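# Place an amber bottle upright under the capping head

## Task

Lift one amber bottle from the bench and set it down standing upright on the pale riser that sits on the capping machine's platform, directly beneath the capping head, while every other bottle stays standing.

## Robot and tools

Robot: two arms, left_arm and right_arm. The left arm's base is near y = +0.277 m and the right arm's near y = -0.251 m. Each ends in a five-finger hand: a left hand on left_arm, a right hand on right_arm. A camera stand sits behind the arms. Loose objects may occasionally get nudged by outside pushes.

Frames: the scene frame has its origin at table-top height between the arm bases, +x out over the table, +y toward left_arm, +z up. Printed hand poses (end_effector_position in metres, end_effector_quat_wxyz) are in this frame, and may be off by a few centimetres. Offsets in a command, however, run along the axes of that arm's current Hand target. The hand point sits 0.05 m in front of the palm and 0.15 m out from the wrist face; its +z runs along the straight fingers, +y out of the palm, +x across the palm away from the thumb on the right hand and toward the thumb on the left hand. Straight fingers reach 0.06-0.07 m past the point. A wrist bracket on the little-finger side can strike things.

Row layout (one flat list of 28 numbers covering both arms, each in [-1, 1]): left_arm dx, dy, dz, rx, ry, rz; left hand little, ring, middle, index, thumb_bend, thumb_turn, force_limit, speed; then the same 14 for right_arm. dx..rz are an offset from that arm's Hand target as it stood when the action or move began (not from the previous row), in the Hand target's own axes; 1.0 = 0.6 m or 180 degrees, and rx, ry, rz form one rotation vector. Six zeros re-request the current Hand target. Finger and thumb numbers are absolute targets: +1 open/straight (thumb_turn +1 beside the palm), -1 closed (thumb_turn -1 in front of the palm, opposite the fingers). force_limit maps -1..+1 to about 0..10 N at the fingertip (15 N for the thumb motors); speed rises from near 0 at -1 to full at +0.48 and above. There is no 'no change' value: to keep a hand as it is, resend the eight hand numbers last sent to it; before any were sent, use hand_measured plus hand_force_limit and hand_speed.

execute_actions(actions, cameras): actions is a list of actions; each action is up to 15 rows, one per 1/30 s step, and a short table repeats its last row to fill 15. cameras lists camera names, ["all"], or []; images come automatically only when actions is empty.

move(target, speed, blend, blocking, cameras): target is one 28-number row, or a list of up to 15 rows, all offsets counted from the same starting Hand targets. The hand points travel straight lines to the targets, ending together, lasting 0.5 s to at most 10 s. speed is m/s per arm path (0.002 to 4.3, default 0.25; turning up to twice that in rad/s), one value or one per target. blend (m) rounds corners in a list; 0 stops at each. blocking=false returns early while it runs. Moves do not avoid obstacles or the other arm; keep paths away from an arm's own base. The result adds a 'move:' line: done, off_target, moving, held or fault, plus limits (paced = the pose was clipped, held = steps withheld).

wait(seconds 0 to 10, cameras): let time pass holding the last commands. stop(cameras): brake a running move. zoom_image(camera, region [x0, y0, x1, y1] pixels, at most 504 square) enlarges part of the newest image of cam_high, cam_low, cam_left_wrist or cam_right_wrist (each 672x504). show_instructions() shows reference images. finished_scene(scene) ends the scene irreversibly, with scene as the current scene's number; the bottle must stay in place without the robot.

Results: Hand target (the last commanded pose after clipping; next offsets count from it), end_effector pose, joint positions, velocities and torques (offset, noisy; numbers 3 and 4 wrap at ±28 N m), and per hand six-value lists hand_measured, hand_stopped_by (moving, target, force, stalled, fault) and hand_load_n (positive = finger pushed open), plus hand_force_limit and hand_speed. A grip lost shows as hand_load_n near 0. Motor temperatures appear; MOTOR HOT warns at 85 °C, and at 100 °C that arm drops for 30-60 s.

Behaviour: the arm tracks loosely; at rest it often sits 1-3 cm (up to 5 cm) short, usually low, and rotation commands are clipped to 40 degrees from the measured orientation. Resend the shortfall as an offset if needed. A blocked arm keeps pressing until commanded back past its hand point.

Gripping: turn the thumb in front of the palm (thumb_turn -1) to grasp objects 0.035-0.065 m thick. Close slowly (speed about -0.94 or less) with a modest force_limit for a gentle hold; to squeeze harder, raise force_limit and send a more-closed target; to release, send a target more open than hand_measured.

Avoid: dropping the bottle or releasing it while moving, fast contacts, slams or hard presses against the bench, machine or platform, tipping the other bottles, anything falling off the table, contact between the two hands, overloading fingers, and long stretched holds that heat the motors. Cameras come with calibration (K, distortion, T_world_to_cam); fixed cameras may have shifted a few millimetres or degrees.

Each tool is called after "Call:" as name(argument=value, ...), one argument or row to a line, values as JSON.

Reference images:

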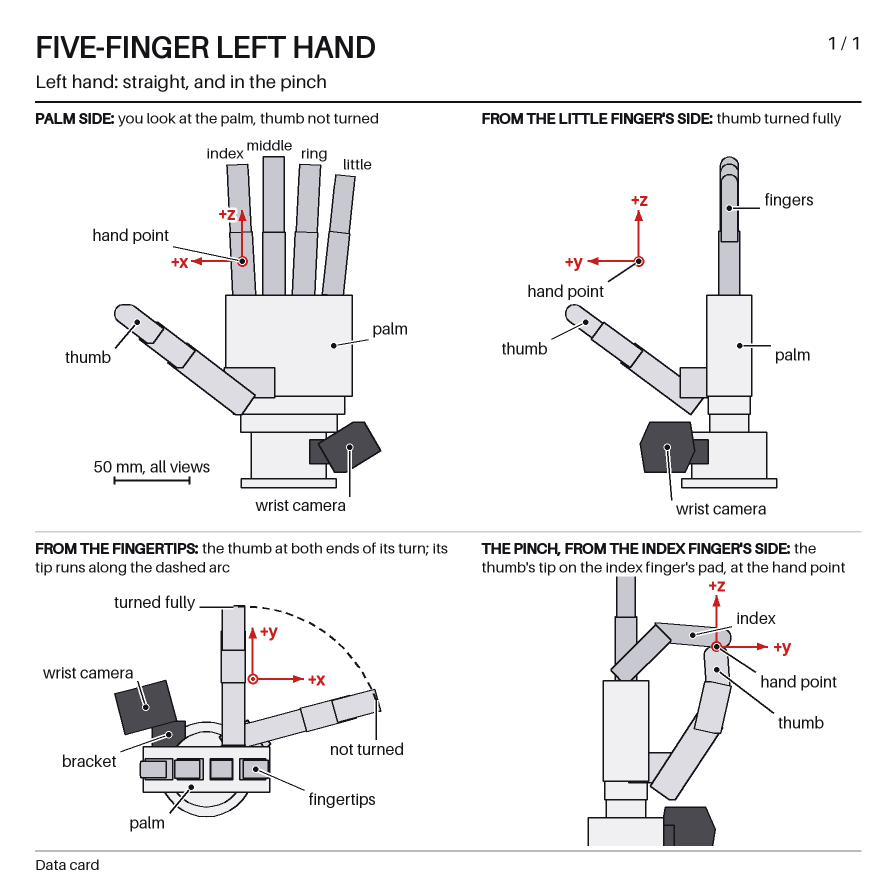

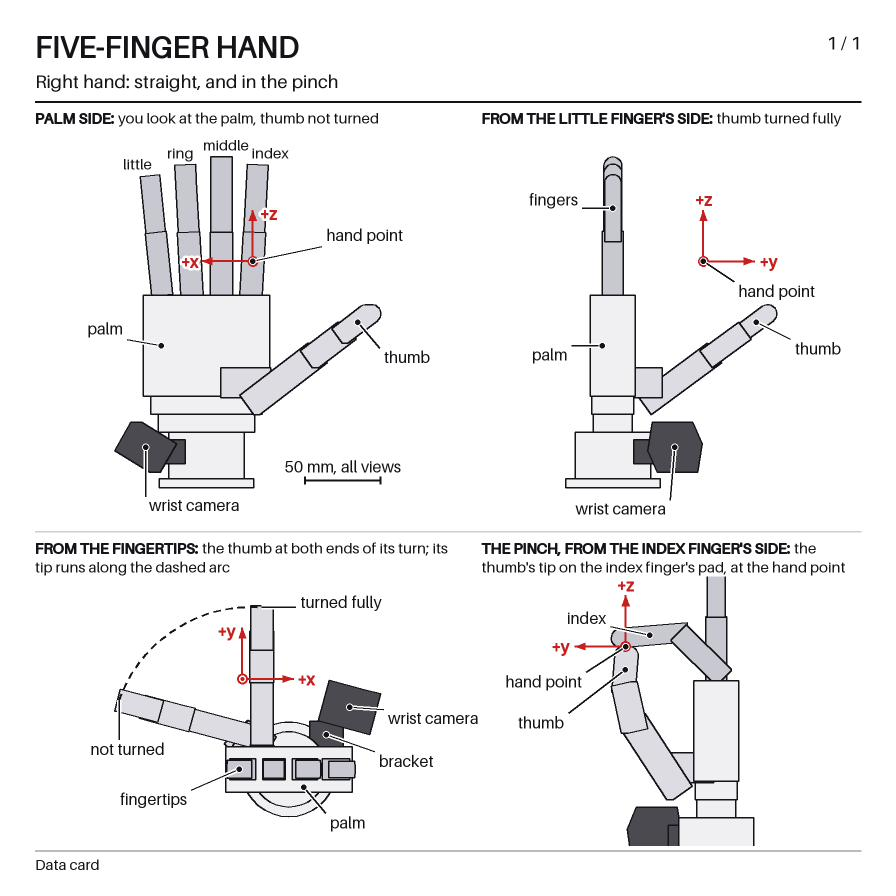

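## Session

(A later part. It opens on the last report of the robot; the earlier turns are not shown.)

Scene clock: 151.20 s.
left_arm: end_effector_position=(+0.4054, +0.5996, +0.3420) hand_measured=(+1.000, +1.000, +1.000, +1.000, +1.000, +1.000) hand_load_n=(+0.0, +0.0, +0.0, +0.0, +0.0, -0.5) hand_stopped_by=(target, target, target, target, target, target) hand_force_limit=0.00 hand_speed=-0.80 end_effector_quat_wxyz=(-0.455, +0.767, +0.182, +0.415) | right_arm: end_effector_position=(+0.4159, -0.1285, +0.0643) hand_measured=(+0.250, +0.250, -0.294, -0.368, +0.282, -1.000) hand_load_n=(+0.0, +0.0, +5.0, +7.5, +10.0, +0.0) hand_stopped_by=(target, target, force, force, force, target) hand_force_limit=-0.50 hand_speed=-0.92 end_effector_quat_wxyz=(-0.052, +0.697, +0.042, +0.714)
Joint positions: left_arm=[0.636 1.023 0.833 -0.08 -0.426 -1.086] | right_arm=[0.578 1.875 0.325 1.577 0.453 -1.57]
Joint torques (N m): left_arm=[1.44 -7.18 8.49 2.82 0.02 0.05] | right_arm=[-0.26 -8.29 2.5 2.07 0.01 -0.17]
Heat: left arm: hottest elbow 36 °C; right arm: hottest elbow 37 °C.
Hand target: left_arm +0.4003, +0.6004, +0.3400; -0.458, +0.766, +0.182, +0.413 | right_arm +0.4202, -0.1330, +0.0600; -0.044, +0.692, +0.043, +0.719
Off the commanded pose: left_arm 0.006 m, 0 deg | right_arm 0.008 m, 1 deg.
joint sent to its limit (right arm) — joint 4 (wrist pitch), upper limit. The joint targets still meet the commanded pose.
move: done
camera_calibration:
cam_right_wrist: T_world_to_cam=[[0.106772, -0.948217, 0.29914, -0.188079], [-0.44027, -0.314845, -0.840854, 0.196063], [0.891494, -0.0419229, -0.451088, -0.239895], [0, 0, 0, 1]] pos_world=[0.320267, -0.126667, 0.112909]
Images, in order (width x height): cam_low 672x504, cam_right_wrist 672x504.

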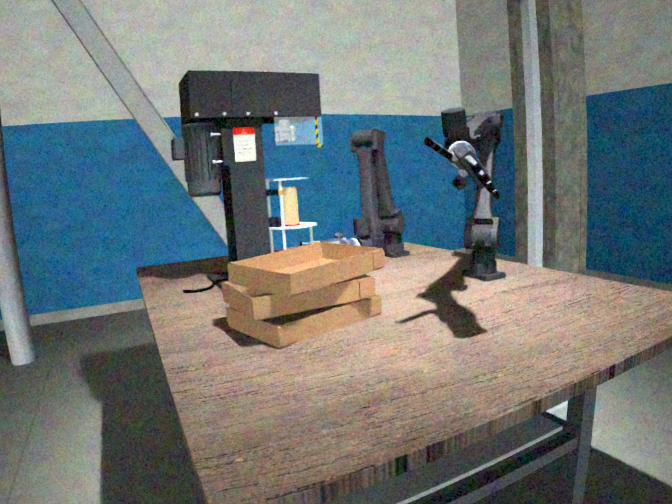

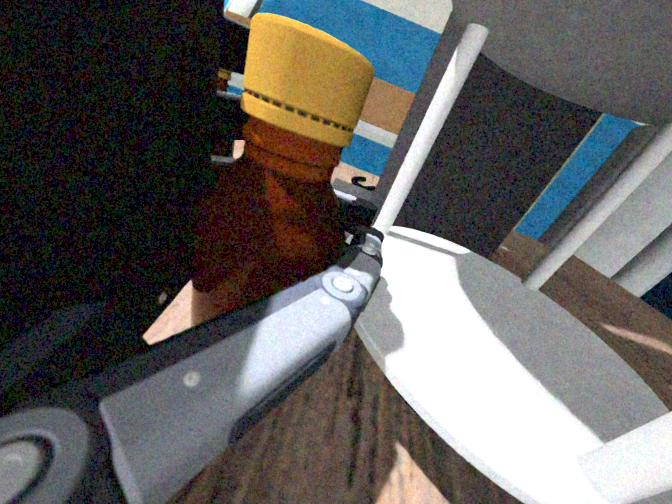

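Call:
move(
  target=[
    [0,0,0,0,0,0,1,1,1,1,1,1,0,-0.8, 0.075,0,0.0,0,0,0,0.25,0.25,-0.6,-0.5,-0.05,-1,-0.5,-0.92],
  ],
  speed=0.05,
  cameras=["cam_right_wrist", "cam_high"],
)

Call:
zoom_image(
  camera="cam_right_wrist",
  region=[190, 0, 410, 250],
)

Call:
zoom_image(
  camera="cam_high",
  region=[260, 200, 400, 305],
)

Scene clock: 154.87 s.
left_arm: end_effector_position=(+0.4054, +0.5996, +0.3420) hand_measured=(+1.000, +1.000, +1.000, +1.000, +1.000, +1.000) hand_load_n=(+0.0, +0.0, +0.0, +0.0, +0.0, +0.0) hand_stopped_by=(target, target, target, target, target, target) hand_force_limit=0.00 hand_speed=-0.80 end_effector_quat_wxyz=(-0.455, +0.767, +0.182, +0.415) | right_arm: end_effector_position=(+0.4149, -0.1292, +0.0882) hand_measured=(+0.250, +0.250, -0.294, -0.368, +0.282, -1.000) hand_load_n=(+0.0, +0.0, +5.0, +7.5, +9.5, +0.0) hand_stopped_by=(target, target, force, force, force, target) hand_force_limit=-0.50 hand_speed=-0.92 end_effector_quat_wxyz=(-0.048, +0.705, +0.047, +0.706)
Joint positions: left_arm=[0.636 1.023 0.833 -0.08 -0.426 -1.086] | right_arm=[0.578 1.716 0.313 1.407 0.453 -1.57]
Joint torques (N m): left_arm=[2.02 -6.77 8.55 2.88 0.03 0.04] | right_arm=[-0.15 -11.46 3.15 1.95 0 -0.27]
Heat: left arm: hottest elbow 36 °C; right arm: hottest elbow 37 °C.
Hand target: left_arm +0.4003, +0.6004, +0.3400; -0.458, +0.766, +0.182, +0.413 | right_arm +0.4185, -0.1332, +0.1049; -0.044, +0.692, +0.043, +0.719
Off the commanded pose: left_arm 0.006 m, 0 deg | right_arm 0.018 m, 2 deg.
move: off_target (right_arm)
camera_calibration:
cam_right_wrist: T_world_to_cam=[[0.112724, -0.944116, 0.309739, -0.198681], [-0.456716, -0.326076, -0.827699, 0.219731], [0.882442, -0.048161, -0.46795, -0.223766], [0, 0, 0, 1]] pos_world=[0.320211, -0.126706, 0.1387]
Images, in order (width x height): cam_high 672x504, cam_right_wrist 672x504.

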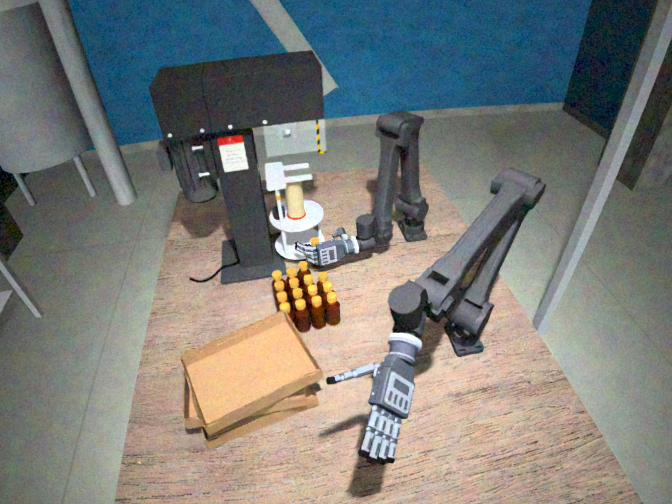

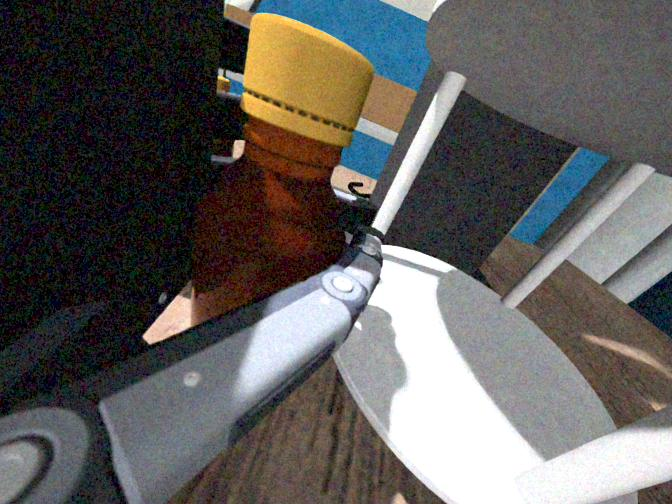

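Scaled by 2.016 from the camera's 672x504 image, which has a finer 960x720 frame.

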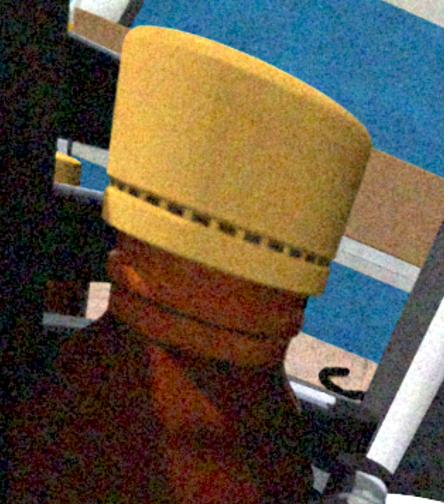

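Scaled by 3.600 from the camera's 672x504 image, which has a finer 960x720 frame.

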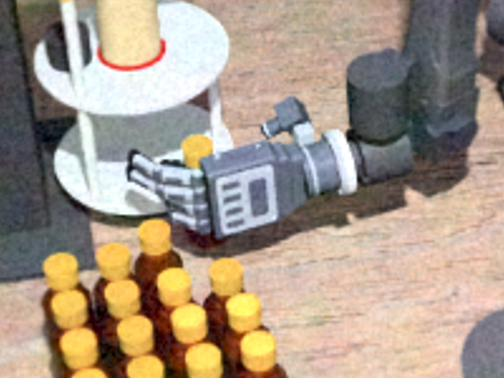

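Call:
move(
  target=[
    [0,0,0,0,0,0,1,1,1,1,1,1,0,-0.8, 0.0995,0,-0.1952,0,0,0,0.25,0.25,-0.6,-0.5,-0.05,-1,-0.5,-0.92],
    [0,0,0,0,0,0,1,1,1,1,1,1,0,-0.8, 0.3334,-0.0327,-0.2075,-0.0833,0,0,0.25,0.25,-0.6,-0.5,-0.05,-1,-0.5,-0.92],
    [0,0,0,0,0,0,1,1,1,1,1,1,0,-0.8, 0.4584,-0.0161,-0.2046,-0.1226,0,0,0.25,0.25,-0.6,-0.5,-0.05,-1,-0.5,-0.92],
  ],
  speed=0.1,
  blend=[0.03, 0.03, 0],
  cameras=["cam_right_wrist", "cam_high", "cam_low"],
)

Scene clock: 165.57 s.
left_arm: end_effector_position=(+0.4054, +0.5996, +0.3420) hand_measured=(+1.000, +1.000, +1.000, +1.000, +1.000, +1.000) hand_load_n=(+0.0, +0.0, +0.0, +0.0, +0.0, +0.0) hand_stopped_by=(target, target, target, target, target, target) hand_force_limit=0.00 hand_speed=-0.80 end_effector_quat_wxyz=(-0.455, +0.767, +0.182, +0.415) | right_arm: end_effector_position=(+0.2836, -0.1441, +0.3386) hand_measured=(+0.250, +0.250, -0.294, -0.368, +0.282, -1.000) hand_load_n=(+0.0, +0.0, +5.0, +7.5, +9.5, +0.0) hand_stopped_by=(target, target, force, force, force, target) hand_force_limit=-0.50 hand_speed=-0.92 end_effector_quat_wxyz=(+0.111, +0.699, -0.074, +0.703)
Joint positions: left_arm=[0.636 1.023 0.833 -0.08 -0.426 -1.086] | right_arm=[1.017 0.807 0.567 0.287 1.288 -1.668]
Joint torques (N m): left_arm=[1.9 -6.65 8.58 2.86 0.03 0.04] | right_arm=[0.79 -4.07 16.85 1.21 0.09 -0.22]
Heat: left arm: hottest elbow 36 °C; right arm: hottest elbow 37 °C.
Hand target: left_arm +0.4003, +0.6004, +0.3400; -0.458, +0.766, +0.182, +0.413 | right_arm +0.2853, -0.1396, +0.3752; +0.089, +0.688, -0.096, +0.714
Off the commanded pose: left_arm 0.006 m, 0 deg | right_arm 0.037 m, 4 deg.
move: off_target (right_arm)
camera_calibration:
cam_right_wrist: T_world_to_cam=[[-0.259645, -0.896174, 0.359802, -0.179856], [-0.550084, -0.168976, -0.817835, 0.407844], [0.79372, -0.410268, -0.449097, -0.0248113], [0, 0, 0, 1]] pos_world=[0.197343, -0.102445, 0.387119]
Images, in order (width x height): cam_high 672x504, cam_low 672x504, cam_right_wrist 672x504.

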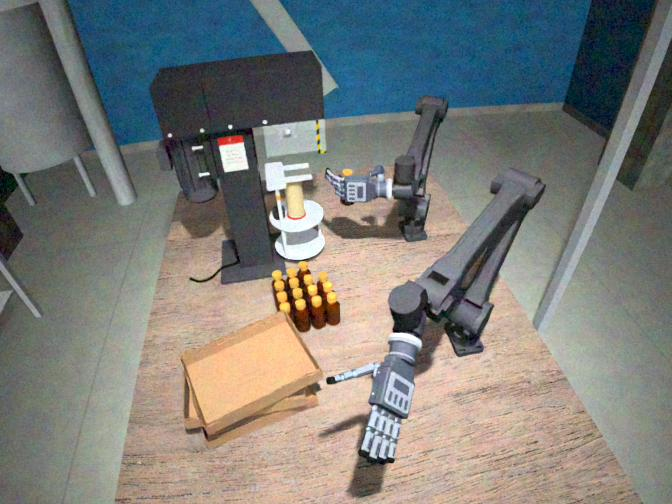

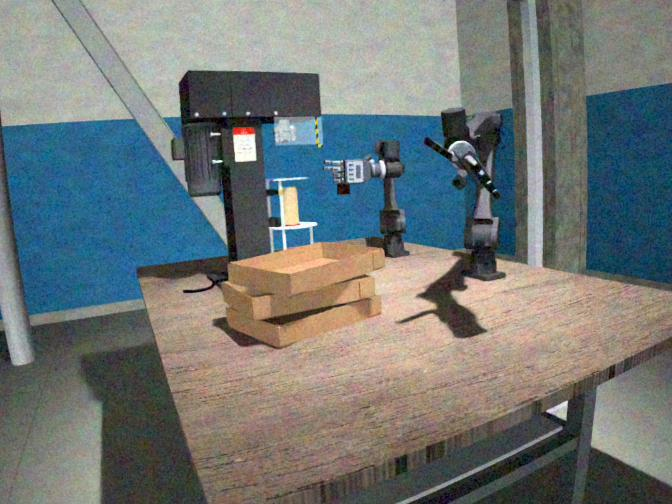

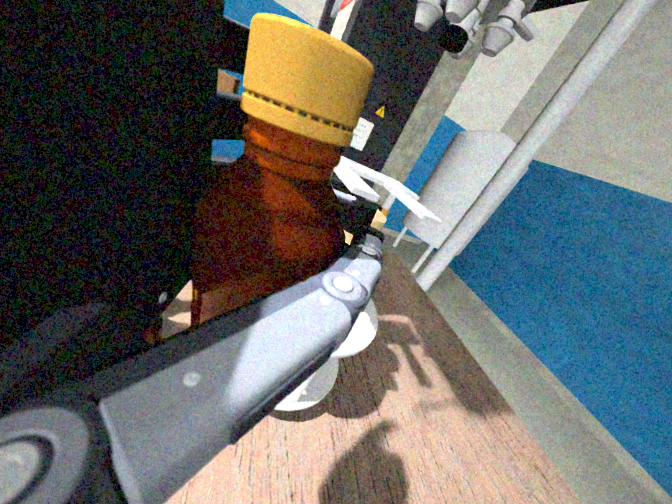

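Call:
move(
  target=[
    [0,0,0,0,0,0,1,1,1,1,1,1,0,-0.8, 0,0.1172,0.0482,0,0,0,0.25,0.25,-0.6,-0.5,-0.05,-1,-0.5,-0.92],
    [0,0,0,0,0,0,1,1,1,1,1,1,0,-0.8, 0.0084,0.1905,0.0769,0.1667,0,0,0.25,0.25,-0.6,-0.5,-0.05,-1,-0.5,-0.92],
  ],
  speed=0.08,
  blend=[0.01, 0],
  cameras=["cam_right_wrist", "cam_high", "cam_low"],
)

Scene clock: 178.27 s.
left_arm: end_effector_position=(+0.4054, +0.5996, +0.3420) hand_measured=(+1.000, +1.000, +1.000, +1.000, +1.000, +1.000) hand_load_n=(+0.0, +0.0, +0.0, +0.0, +0.0, +0.0) hand_stopped_by=(target, target, target, target, target, target) hand_force_limit=0.00 hand_speed=-0.80 end_effector_quat_wxyz=(-0.455, +0.767, +0.182, +0.415) | right_arm: end_effector_position=(+0.3063, -0.2582, +0.3588) hand_measured=(+0.250, +0.250, -0.294, -0.368, +0.282, -1.000) hand_load_n=(+0.0, +0.0, +5.0, +7.5, +9.0, +0.0) hand_stopped_by=(target, target, force, force, force, target) hand_force_limit=-0.50 hand_speed=-0.92 end_effector_quat_wxyz=(-0.096, +0.704, +0.095, +0.697)
Joint positions: left_arm=[0.636 1.023 0.833 -0.08 -0.426 -1.086] | right_arm=[-0.014 0.289 0.524 -0.246 -0.277 -1.571]
Joint torques (N m): left_arm=[1.85 -7.3 8.61 2.85 0.04 0.06] | right_arm=[-0.26 -0.38 13.09 2.17 -0.17 -0.03]
Heat: left arm: hottest elbow 36 °C; right arm: hottest elbow 42 °C.
Hand target: left_arm +0.4003, +0.6004, +0.3400; -0.458, +0.766, +0.182, +0.413 | right_arm +0.2999, -0.2620, +0.3804; -0.092, +0.688, +0.092, +0.714
Off the commanded pose: left_arm 0.006 m, 0 deg | right_arm 0.023 m, 3 deg.
move: off_target (right_arm)
camera_calibration:
cam_right_wrist: T_world_to_cam=[[0.245004, -0.918972, 0.308971, -0.425769], [-0.417604, -0.387634, -0.821795, 0.322031], [0.874974, 0.0723151, -0.478739, 0.0297629], [0, 0, 0, 1]] pos_world=[0.212755, -0.268592, 0.410442]
Images, in order (width x height): cam_high 672x504, cam_low 672x504, cam_right_wrist 672x504.

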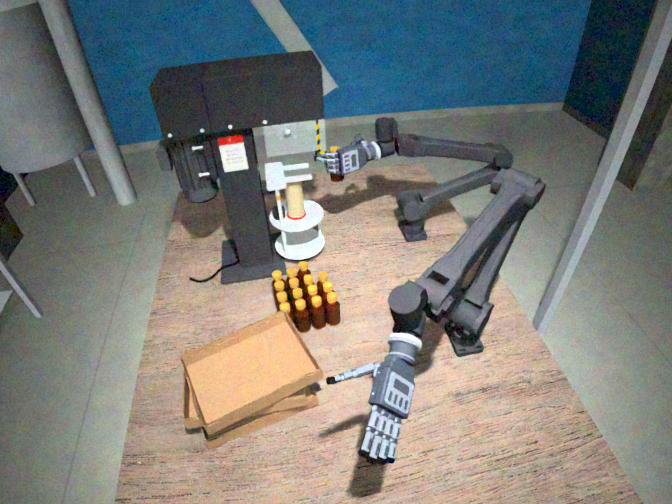

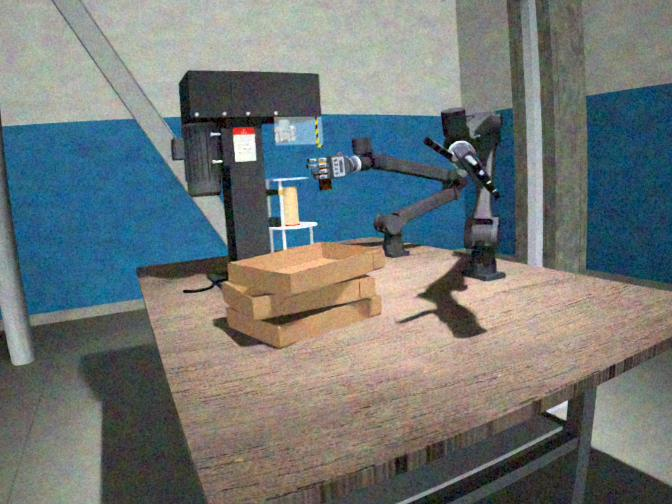

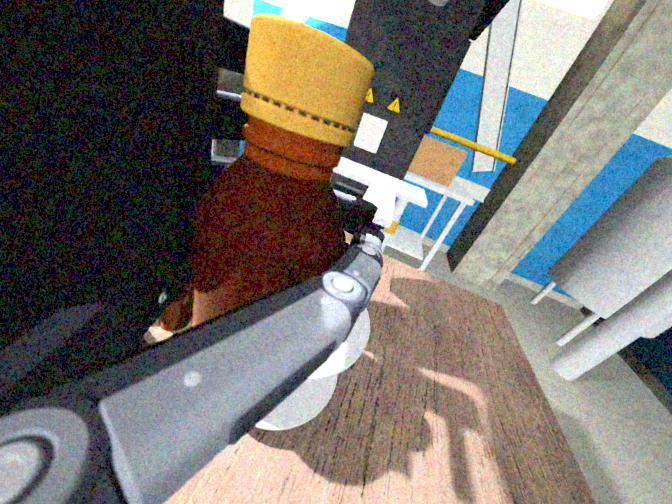

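Call:
move(
  target=[
    [0,0,0,0,0,0,1,1,1,1,1,1,0,-0.8, 0.0418,-0.022,0.0283,0.0833,0.013,0,0.25,0.25,-0.6,-0.5,-0.05,-1,-0.5,-0.92],
  ],
  speed=0.06,
  cameras=["cam_high", "cam_low"],
)

Call:
zoom_image(
  camera="cam_low",
  region=[260, 110, 380, 240],
)

Call:
zoom_image(
  camera="cam_high",
  region=[250, 120, 400, 260],
)

Scene clock: 183.10 s.
left_arm: end_effector_position=(+0.4054, +0.5996, +0.3420) hand_measured=(+1.000, +1.000, +1.000, +1.000, +1.000, +1.000) hand_load_n=(+0.0, +0.0, +0.0, +0.0, +0.5, +0.0) hand_stopped_by=(target, target, target, target, target, target) hand_force_limit=0.00 hand_speed=-0.80 end_effector_quat_wxyz=(-0.455, +0.767, +0.182, +0.415) | right_arm: end_effector_position=(+0.3108, -0.2412, +0.3619) hand_measured=(+0.250, +0.250, -0.294, -0.368, +0.282, -1.000) hand_load_n=(+0.0, +0.0, +5.0, +7.5, +9.5, +0.0) hand_stopped_by=(target, target, force, force, force, target) hand_force_limit=-0.50 hand_speed=-0.92 end_effector_quat_wxyz=(-0.199, +0.680, +0.172, +0.684)
Joint positions: left_arm=[0.636 1.023 0.833 -0.08 -0.426 -1.086] | right_arm=[-0.282 0.346 0.524 -0.157 -0.804 -1.52]
Joint torques (N m): left_arm=[1.55 -6.65 8.61 2.91 0.05 0.06] | right_arm=[-0.44 1.26 16.32 3 -0.18 -0.01]
Heat: left arm: hottest elbow 36 °C; right arm: hottest elbow 43 °C.
Hand target: left_arm +0.4003, +0.6004, +0.3400; -0.458, +0.766, +0.182, +0.413 | right_arm +0.3120, -0.2450, +0.4060; -0.182, +0.655, +0.183, +0.710
Off the commanded pose: left_arm 0.006 m, 0 deg | right_arm 0.044 m, 5 deg.
move: off_target (right_arm)
Images, in order (width x height): cam_high 672x504, cam_low 672x504.

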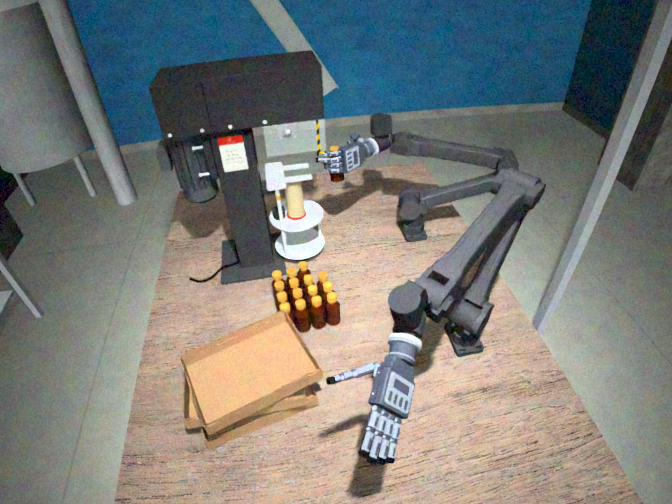

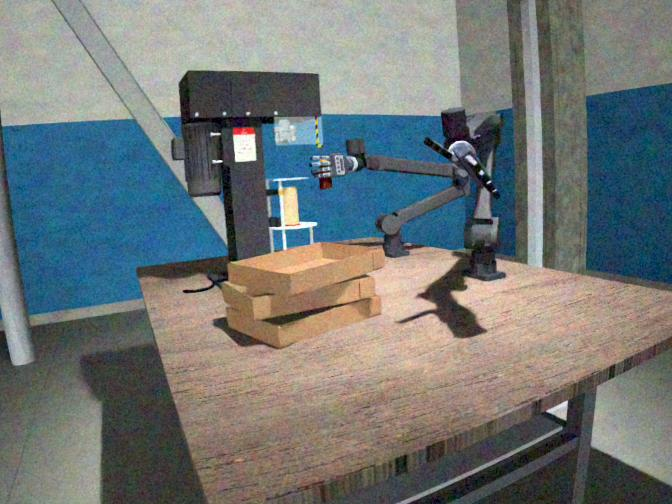

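Scaled by 3.877 from the camera's 672x504 image, which has a finer 960x720 frame.

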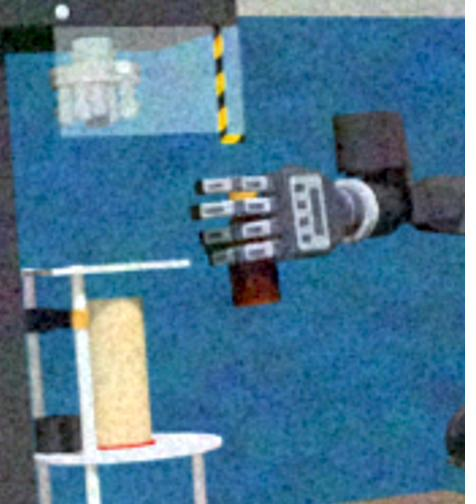

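Scaled by 3.360 from the camera's 672x504 image, which has a finer 960x720 frame.

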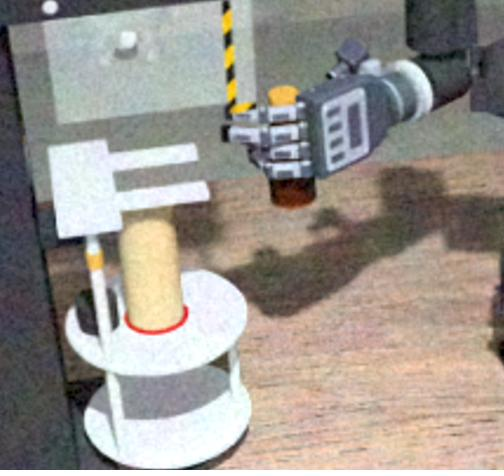

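Call:
move(
  target=[
    [0,0,0,0,0,0,1,1,1,1,1,1,0,-0.8, 0.0249,0.0005,0.0019,0,0.002,-0.0075,0.25,0.25,-0.6,-0.5,-0.05,-1,-0.5,-0.92],
  ],
  speed=0.05,
  cameras=["cam_low"],
)

Scene clock: 186.17 s.
left_arm: end_effector_position=(+0.4054, +0.5996, +0.3420) hand_measured=(+1.000, +1.000, +1.000, +1.000, +1.000, +1.000) hand_load_n=(+0.0, +0.0, +0.0, +0.0, +0.0, +0.0) hand_stopped_by=(target, target, target, target, target, target) hand_force_limit=0.00 hand_speed=-0.80 end_effector_quat_wxyz=(-0.455, +0.767, +0.182, +0.415) | right_arm: end_effector_position=(+0.3114, -0.2413, +0.3658) hand_measured=(+0.250, +0.250, -0.294, -0.368, +0.282, -1.000) hand_load_n=(+0.0, +0.0, +5.0, +8.0, +9.5, +0.0) hand_stopped_by=(target, target, force, force, force, target) hand_force_limit=-0.50 hand_speed=-0.92 end_effector_quat_wxyz=(-0.199, +0.679, +0.173, +0.685)
Joint positions: left_arm=[0.636 1.023 0.833 -0.08 -0.426 -1.086] | right_arm=[-0.282 0.35 0.532 -0.157 -0.804 -1.519]
Joint torques (N m): left_arm=[1.55 -7.18 8.62 2.86 0.04 0.07] | right_arm=[-0.26 1.26 18.3 2.37 -0.02 -0.19]
Heat: left arm: hottest elbow 36 °C; right arm: hottest elbow 44 °C.
Hand target: left_arm +0.4003, +0.6004, +0.3400; -0.458, +0.766, +0.182, +0.413 | right_arm +0.3121, -0.2450, +0.4207; -0.175, +0.651, +0.190, +0.714
Off the commanded pose: left_arm 0.006 m, 0 deg | right_arm 0.055 m, 6 deg.
move: off_target (right_arm)
Images, in order (width x height): cam_low 672x504.

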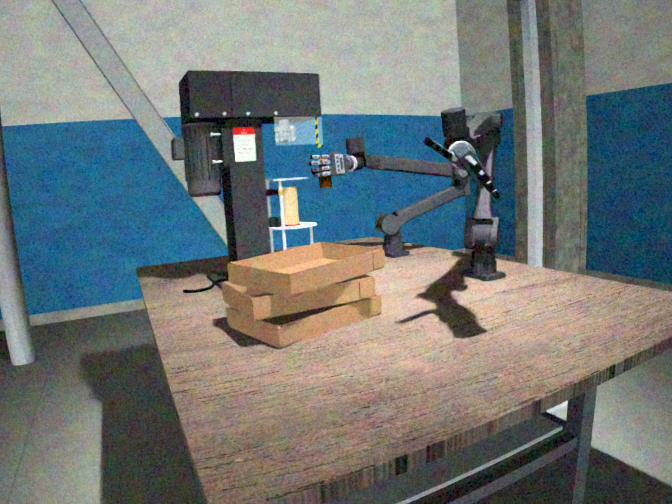

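Call:
move(
  target=[
    [0,0,0,0,0,0,1,1,1,1,1,1,0,-0.8, 0.04,0.0102,0.0177,0,0,0,0.25,0.25,-0.6,-0.5,-0.05,-1,-0.5,-0.92],
  ],
  speed=0.05,
  cameras=["cam_low"],
)

Call:
zoom_image(
  camera="cam_low",
  region=[260, 110, 380, 240],
)

Scene clock: 189.10 s.
left_arm: end_effector_position=(+0.4054, +0.5996, +0.3420) hand_measured=(+1.000, +1.000, +1.000, +1.000, +1.000, +1.000) hand_load_n=(+0.0, +0.0, +0.0, +0.0, +0.0, +0.0) hand_stopped_by=(target, target, target, target, target, target) hand_force_limit=0.00 hand_speed=-0.80 end_effector_quat_wxyz=(-0.455, +0.767, +0.182, +0.415) | right_arm: end_effector_position=(+0.3228, -0.2471, +0.3935) hand_measured=(+0.250, +0.250, -0.294, -0.368, +0.282, -1.000) hand_load_n=(+0.0, +0.0, +5.0, +7.5, +9.5, +0.0) hand_stopped_by=(target, target, force, force, force, target) hand_force_limit=-0.50 hand_speed=-0.92 end_effector_quat_wxyz=(-0.192, +0.677, +0.170, +0.690)
Joint positions: left_arm=[0.636 1.023 0.833 -0.08 -0.426 -1.086] | right_arm=[-0.282 0.409 0.606 -0.161 -0.79 -1.519]
Joint torques (N m): left_arm=[1.49 -6.77 8.62 2.84 0.04 0.06] | right_arm=[1.03 0.73 18.33 1.87 0.06 -0.21]
Heat: left arm: hottest elbow 36 °C; right arm: hottest elbow 44 °C.
Hand target: left_arm +0.4003, +0.6004, +0.3400; -0.458, +0.766, +0.182, +0.413 | right_arm +0.3220, -0.2450, +0.4459; -0.175, +0.651, +0.190, +0.714
Off the commanded pose: left_arm 0.006 m, 0 deg | right_arm 0.052 m, 5 deg.
move: off_target (right_arm)
Images, in order (width x height): cam_low 672x504.

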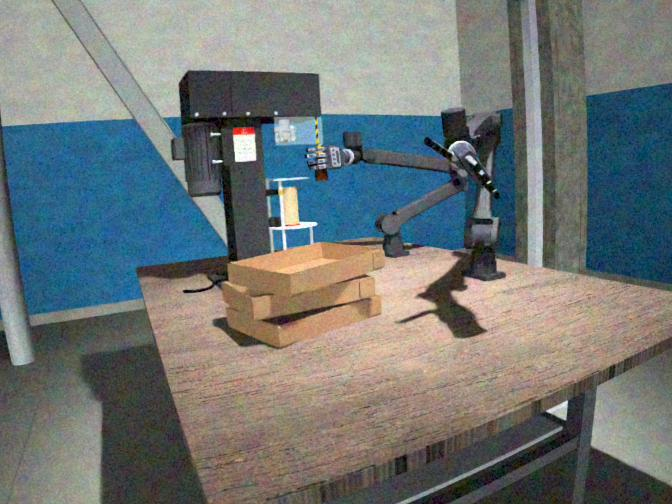

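Scaled by 3.877 from the camera's 672x504 image, which has a finer 960x720 frame.

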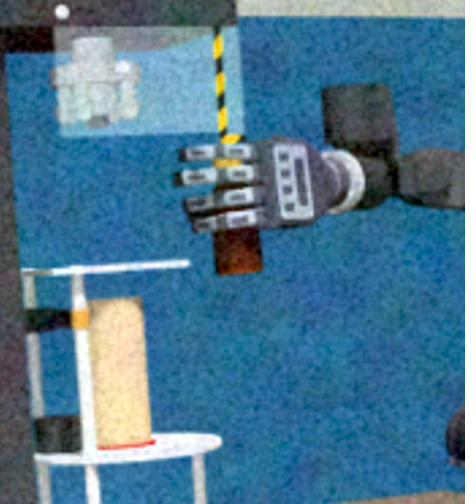

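Call:
move(
  target=[
    [0,0,0,0,0,0,1,1,1,1,1,1,0,-0.8, -0.0407,0.0185,0.0585,0,0,-0.004,0.25,0.25,-0.6,-0.5,-0.05,-1,-0.5,-0.92],
  ],
  speed=0.05,
  cameras=["cam_low", "cam_high", "cam_right_wrist"],
)

Call:
zoom_image(
  camera="cam_low",
  region=[260, 110, 380, 240],
)

Call:
zoom_image(
  camera="cam_high",
  region=[250, 120, 400, 260],
)

Scene clock: 192.93 s.
left_arm: end_effector_position=(+0.4054, +0.5996, +0.3420) hand_measured=(+1.000, +1.000, +1.000, +1.000, +1.000, +1.000) hand_load_n=(+0.0, +0.0, +0.0, +0.0, +0.0, +0.0) hand_stopped_by=(target, target, target, target, target, target) hand_force_limit=0.00 hand_speed=-0.80 end_effector_quat_wxyz=(-0.455, +0.767, +0.182, +0.415) | right_arm: end_effector_position=(+0.3573, -0.2412, +0.3849) hand_measured=(+0.250, +0.250, -0.294, -0.368, +0.282, -1.000) hand_load_n=(+0.0, +0.0, +5.0, +7.5, +9.5, +0.0) hand_stopped_by=(target, target, force, force, force, target) hand_force_limit=-0.50 hand_speed=-0.92 end_effector_quat_wxyz=(-0.186, +0.678, +0.171, +0.690)
Joint positions: left_arm=[0.636 1.023 0.833 -0.08 -0.426 -1.086] | right_arm=[-0.189 0.52 0.606 -0.059 -0.69 -1.537]
Joint torques (N m): left_arm=[1.9 -7.06 8.62 2.78 0.02 0.05] | right_arm=[1.55 -0.56 15.51 3.07 0.04 -0.35]
Heat: left arm: hottest elbow 36 °C; right arm: hottest elbow 45 °C.
Hand target: left_arm +0.4003, +0.6004, +0.3400; -0.458, +0.766, +0.182, +0.413 | right_arm +0.3600, -0.2370, +0.4250; -0.170, +0.649, +0.194, +0.715
Off the commanded pose: left_arm 0.006 m, 0 deg | right_arm 0.040 m, 5 deg.
move: off_target (right_arm)
camera_calibration:
cam_right_wrist: T_world_to_cam=[[0.448759, -0.843427, 0.295375, -0.480052], [-0.297115, -0.452537, -0.840793, 0.319986], [0.842816, 0.289554, -0.453675, 0.0506159], [0, 0, 0, 1]] pos_world=[0.267841, -0.27474, 0.433801]
Images, in order (width x height): cam_high 672x504, cam_low 672x504, cam_right_wrist 672x504.

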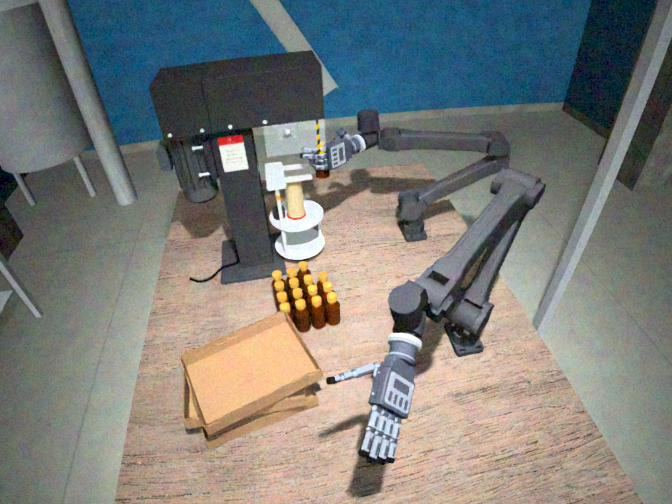

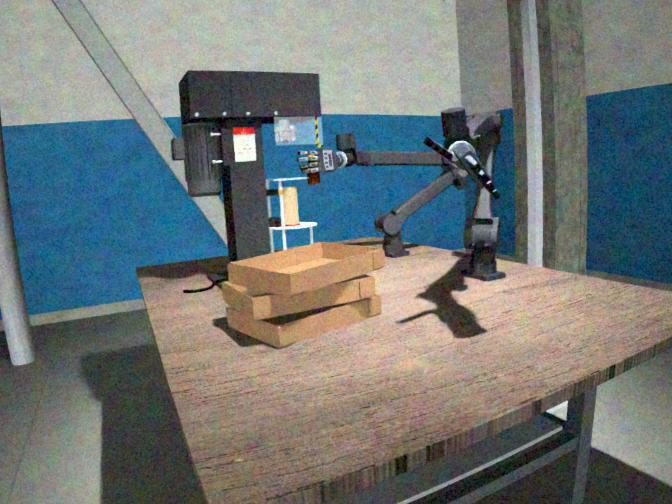

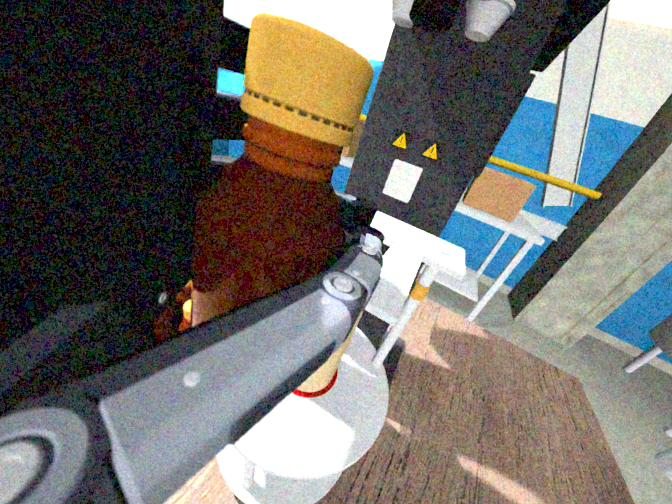

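Scaled by 3.877 from the camera's 672x504 image, which has a finer 960x720 frame.

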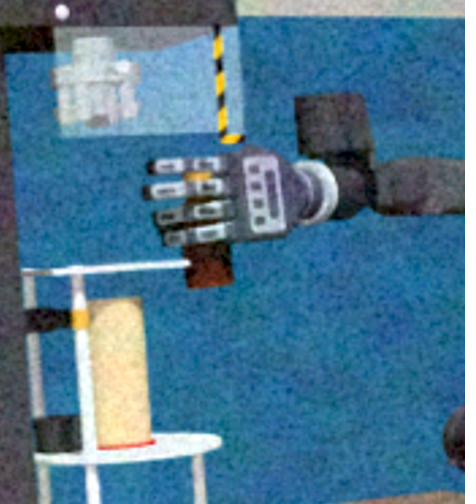

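Scaled by 3.360 from the camera's 672x504 image, which has a finer 960x720 frame.

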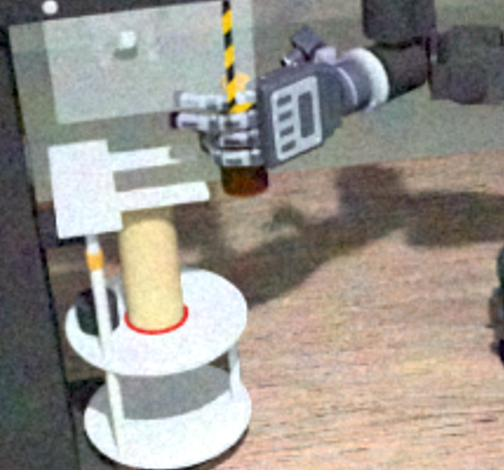

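Call:
move(
  target=[
    [0,0,0,0,0,0,1,1,1,1,1,1,0,-0.8, -0.0198,0.0213,0.0434,0,0,0,0.25,0.25,-0.6,-0.5,-0.05,-1,-0.5,-0.92],
  ],
  speed=0.05,
  cameras=["cam_low", "cam_high", "cam_right_wrist"],
)

Call:
zoom_image(
  camera="cam_low",
  region=[260, 110, 380, 240],
)

Call:
zoom_image(
  camera="cam_high",
  region=[250, 120, 400, 260],
)

Scene clock: 200.63 s.
left_arm: end_effector_position=(+0.4054, +0.5996, +0.3420) hand_measured=(+1.000, +1.000, +1.000, +1.000, +1.000, +1.000) hand_load_n=(+0.0, +0.0, +0.0, +0.0, +0.0, +0.0) hand_stopped_by=(target, target, target, target, target, target) hand_force_limit=0.00 hand_speed=-0.80 end_effector_quat_wxyz=(-0.455, +0.767, +0.182, +0.415) | right_arm: end_effector_position=(+0.3855, -0.2397, +0.3736) hand_measured=(+0.250, +0.250, -0.294, -0.368, +0.282, -1.000) hand_load_n=(+0.0, +0.5, +5.0, +7.5, +9.5, +0.0) hand_stopped_by=(target, target, force, force, force, target) hand_force_limit=-0.50 hand_speed=-0.92 end_effector_quat_wxyz=(-0.185, +0.680, +0.171, +0.689)
Joint positions: left_arm=[0.636 1.023 0.833 -0.08 -0.426 -1.086] | right_arm=[-0.158 0.62 0.606 0.035 -0.658 -1.541]
Joint torques (N m): left_arm=[1.96 -7.06 8.61 2.67 0.04 0.05] | right_arm=[1.73 -1.73 15.73 3.11 0.02 -0.35]
Motor temperatures (°C): left_arm=[29 33 36 30 30 32] | right_arm=[33 34 47 33 30 29]
Heat: left arm: hottest elbow 36 °C; right arm: hottest elbow 47 °C.
Hand target: left_arm +0.4003, +0.6004, +0.3400; -0.458, +0.766, +0.182, +0.413 | right_arm +0.3901, -0.2352, +0.4160; -0.170, +0.650, +0.194, +0.715
Off the commanded pose: left_arm 0.006 m, 0 deg | right_arm 0.043 m, 6 deg.
move: off_target (right_arm)
camera_calibration:
cam_right_wrist: T_world_to_cam=[[0.449533, -0.843008, 0.295393, -0.488347], [-0.300711, -0.454207, -0.838611, 0.319646], [0.841126, 0.288156, -0.457683, 0.023086], [0, 0, 0, 1]] pos_world=[0.296231, -0.273147, 0.422879]
Images, in order (width x height): cam_high 672x504, cam_low 672x504, cam_right_wrist 672x504.

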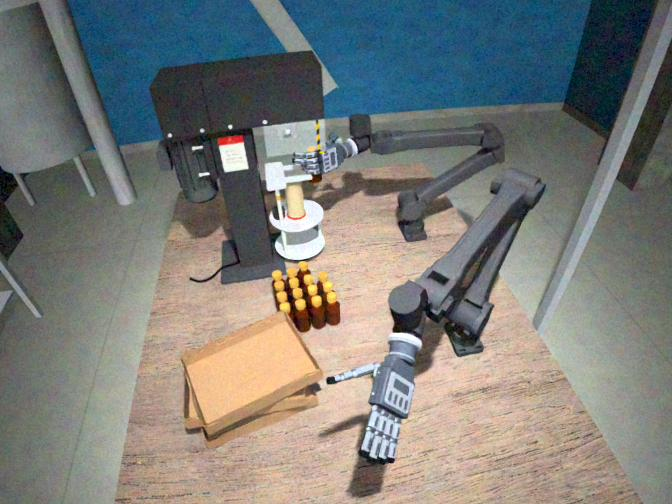

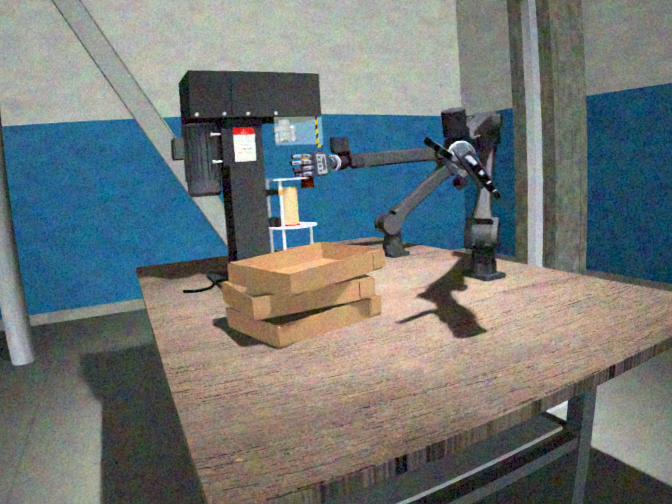

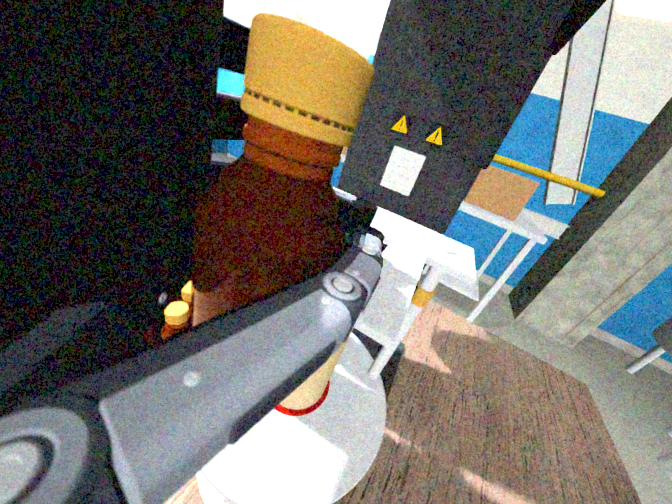

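Scaled by 3.877 from the camera's 672x504 image, which has a finer 960x720 frame.

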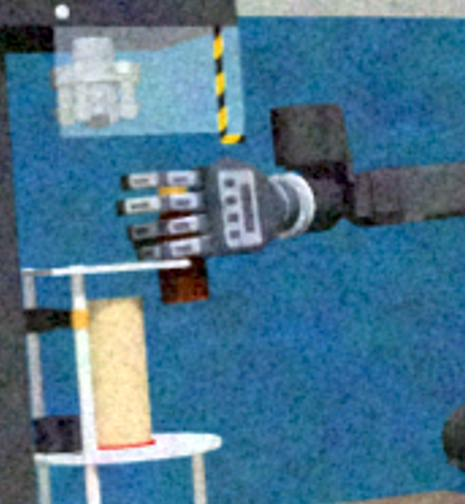

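Scaled by 3.360 from the camera's 672x504 image, which has a finer 960x720 frame.

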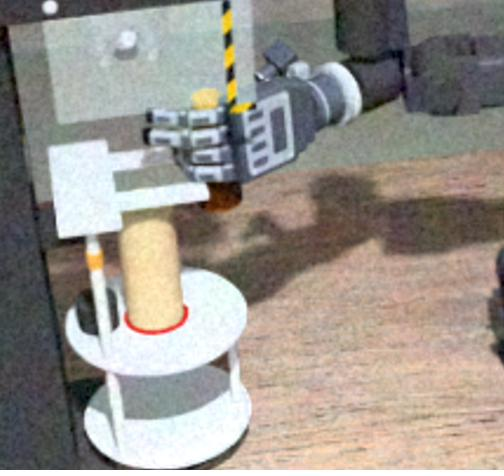

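Call:
move(
  target=[
    [0,0,0,0,0,0,1,1,1,1,1,1,0,-0.8, 0.0331,0.0019,0.0027,0,0,0,0.25,0.25,-0.6,-0.5,-0.05,-1,-0.5,-0.92],
  ],
  speed=0.05,
  cameras=["cam_low"],
)

Call:
zoom_image(
  camera="cam_low",
  region=[260, 110, 380, 240],
)

Scene clock: 203.27 s.
left_arm: end_effector_position=(+0.4054, +0.5996, +0.3420) hand_measured=(+1.000, +1.000, +1.000, +1.000, +1.000, +1.000) hand_load_n=(+0.0, +0.0, +0.0, +0.0, +0.0, +0.0) hand_stopped_by=(target, target, target, target, target, target) hand_force_limit=0.00 hand_speed=-0.80 end_effector_quat_wxyz=(-0.455, +0.767, +0.182, +0.415) | right_arm: end_effector_position=(+0.3855, -0.2397, +0.3800) hand_measured=(+0.250, +0.250, -0.294, -0.368, +0.282, -1.000) hand_load_n=(+0.0, +0.5, +5.0, +7.5, +9.5, +0.0) hand_stopped_by=(target, target, force, force, force, target) hand_force_limit=-0.50 hand_speed=-0.92 end_effector_quat_wxyz=(-0.186, +0.681, +0.171, +0.688)
Joint positions: left_arm=[0.636 1.023 0.833 -0.08 -0.426 -1.086] | right_arm=[-0.158 0.62 0.625 0.015 -0.658 -1.542]
Joint torques (N m): left_arm=[1.73 -6.89 8.61 2.76 0.02 0.05] | right_arm=[1.44 -2.02 18.58 1.96 -0.02 -0.32]
Heat: left arm: hottest elbow 36 °C; right arm: hottest elbow 47 °C.
Hand target: left_arm +0.4003, +0.6004, +0.3400; -0.458, +0.766, +0.182, +0.413 | right_arm +0.3901, -0.2352, +0.4359; -0.170, +0.650, +0.194, +0.715
Off the commanded pose: left_arm 0.006 m, 0 deg | right_arm 0.056 m, 6 deg.
move: off_target (right_arm)
Images, in order (width x height): cam_low 672x504.

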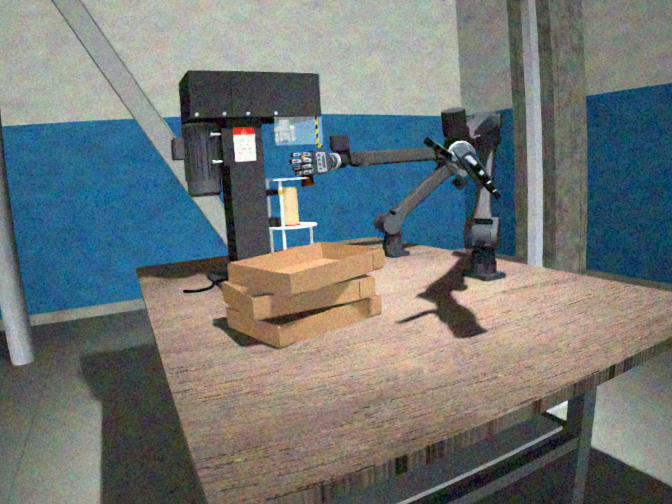

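Scaled by 3.877 from the camera's 672x504 image, which has a finer 960x720 frame.

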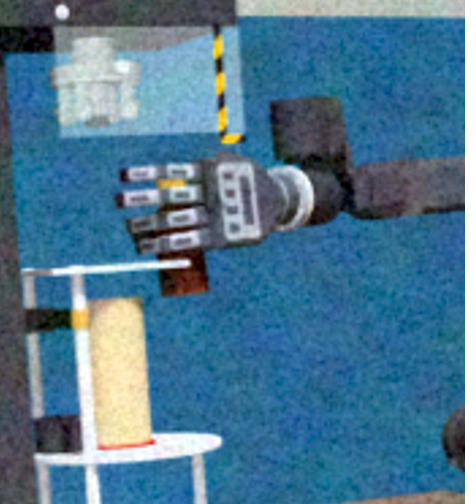

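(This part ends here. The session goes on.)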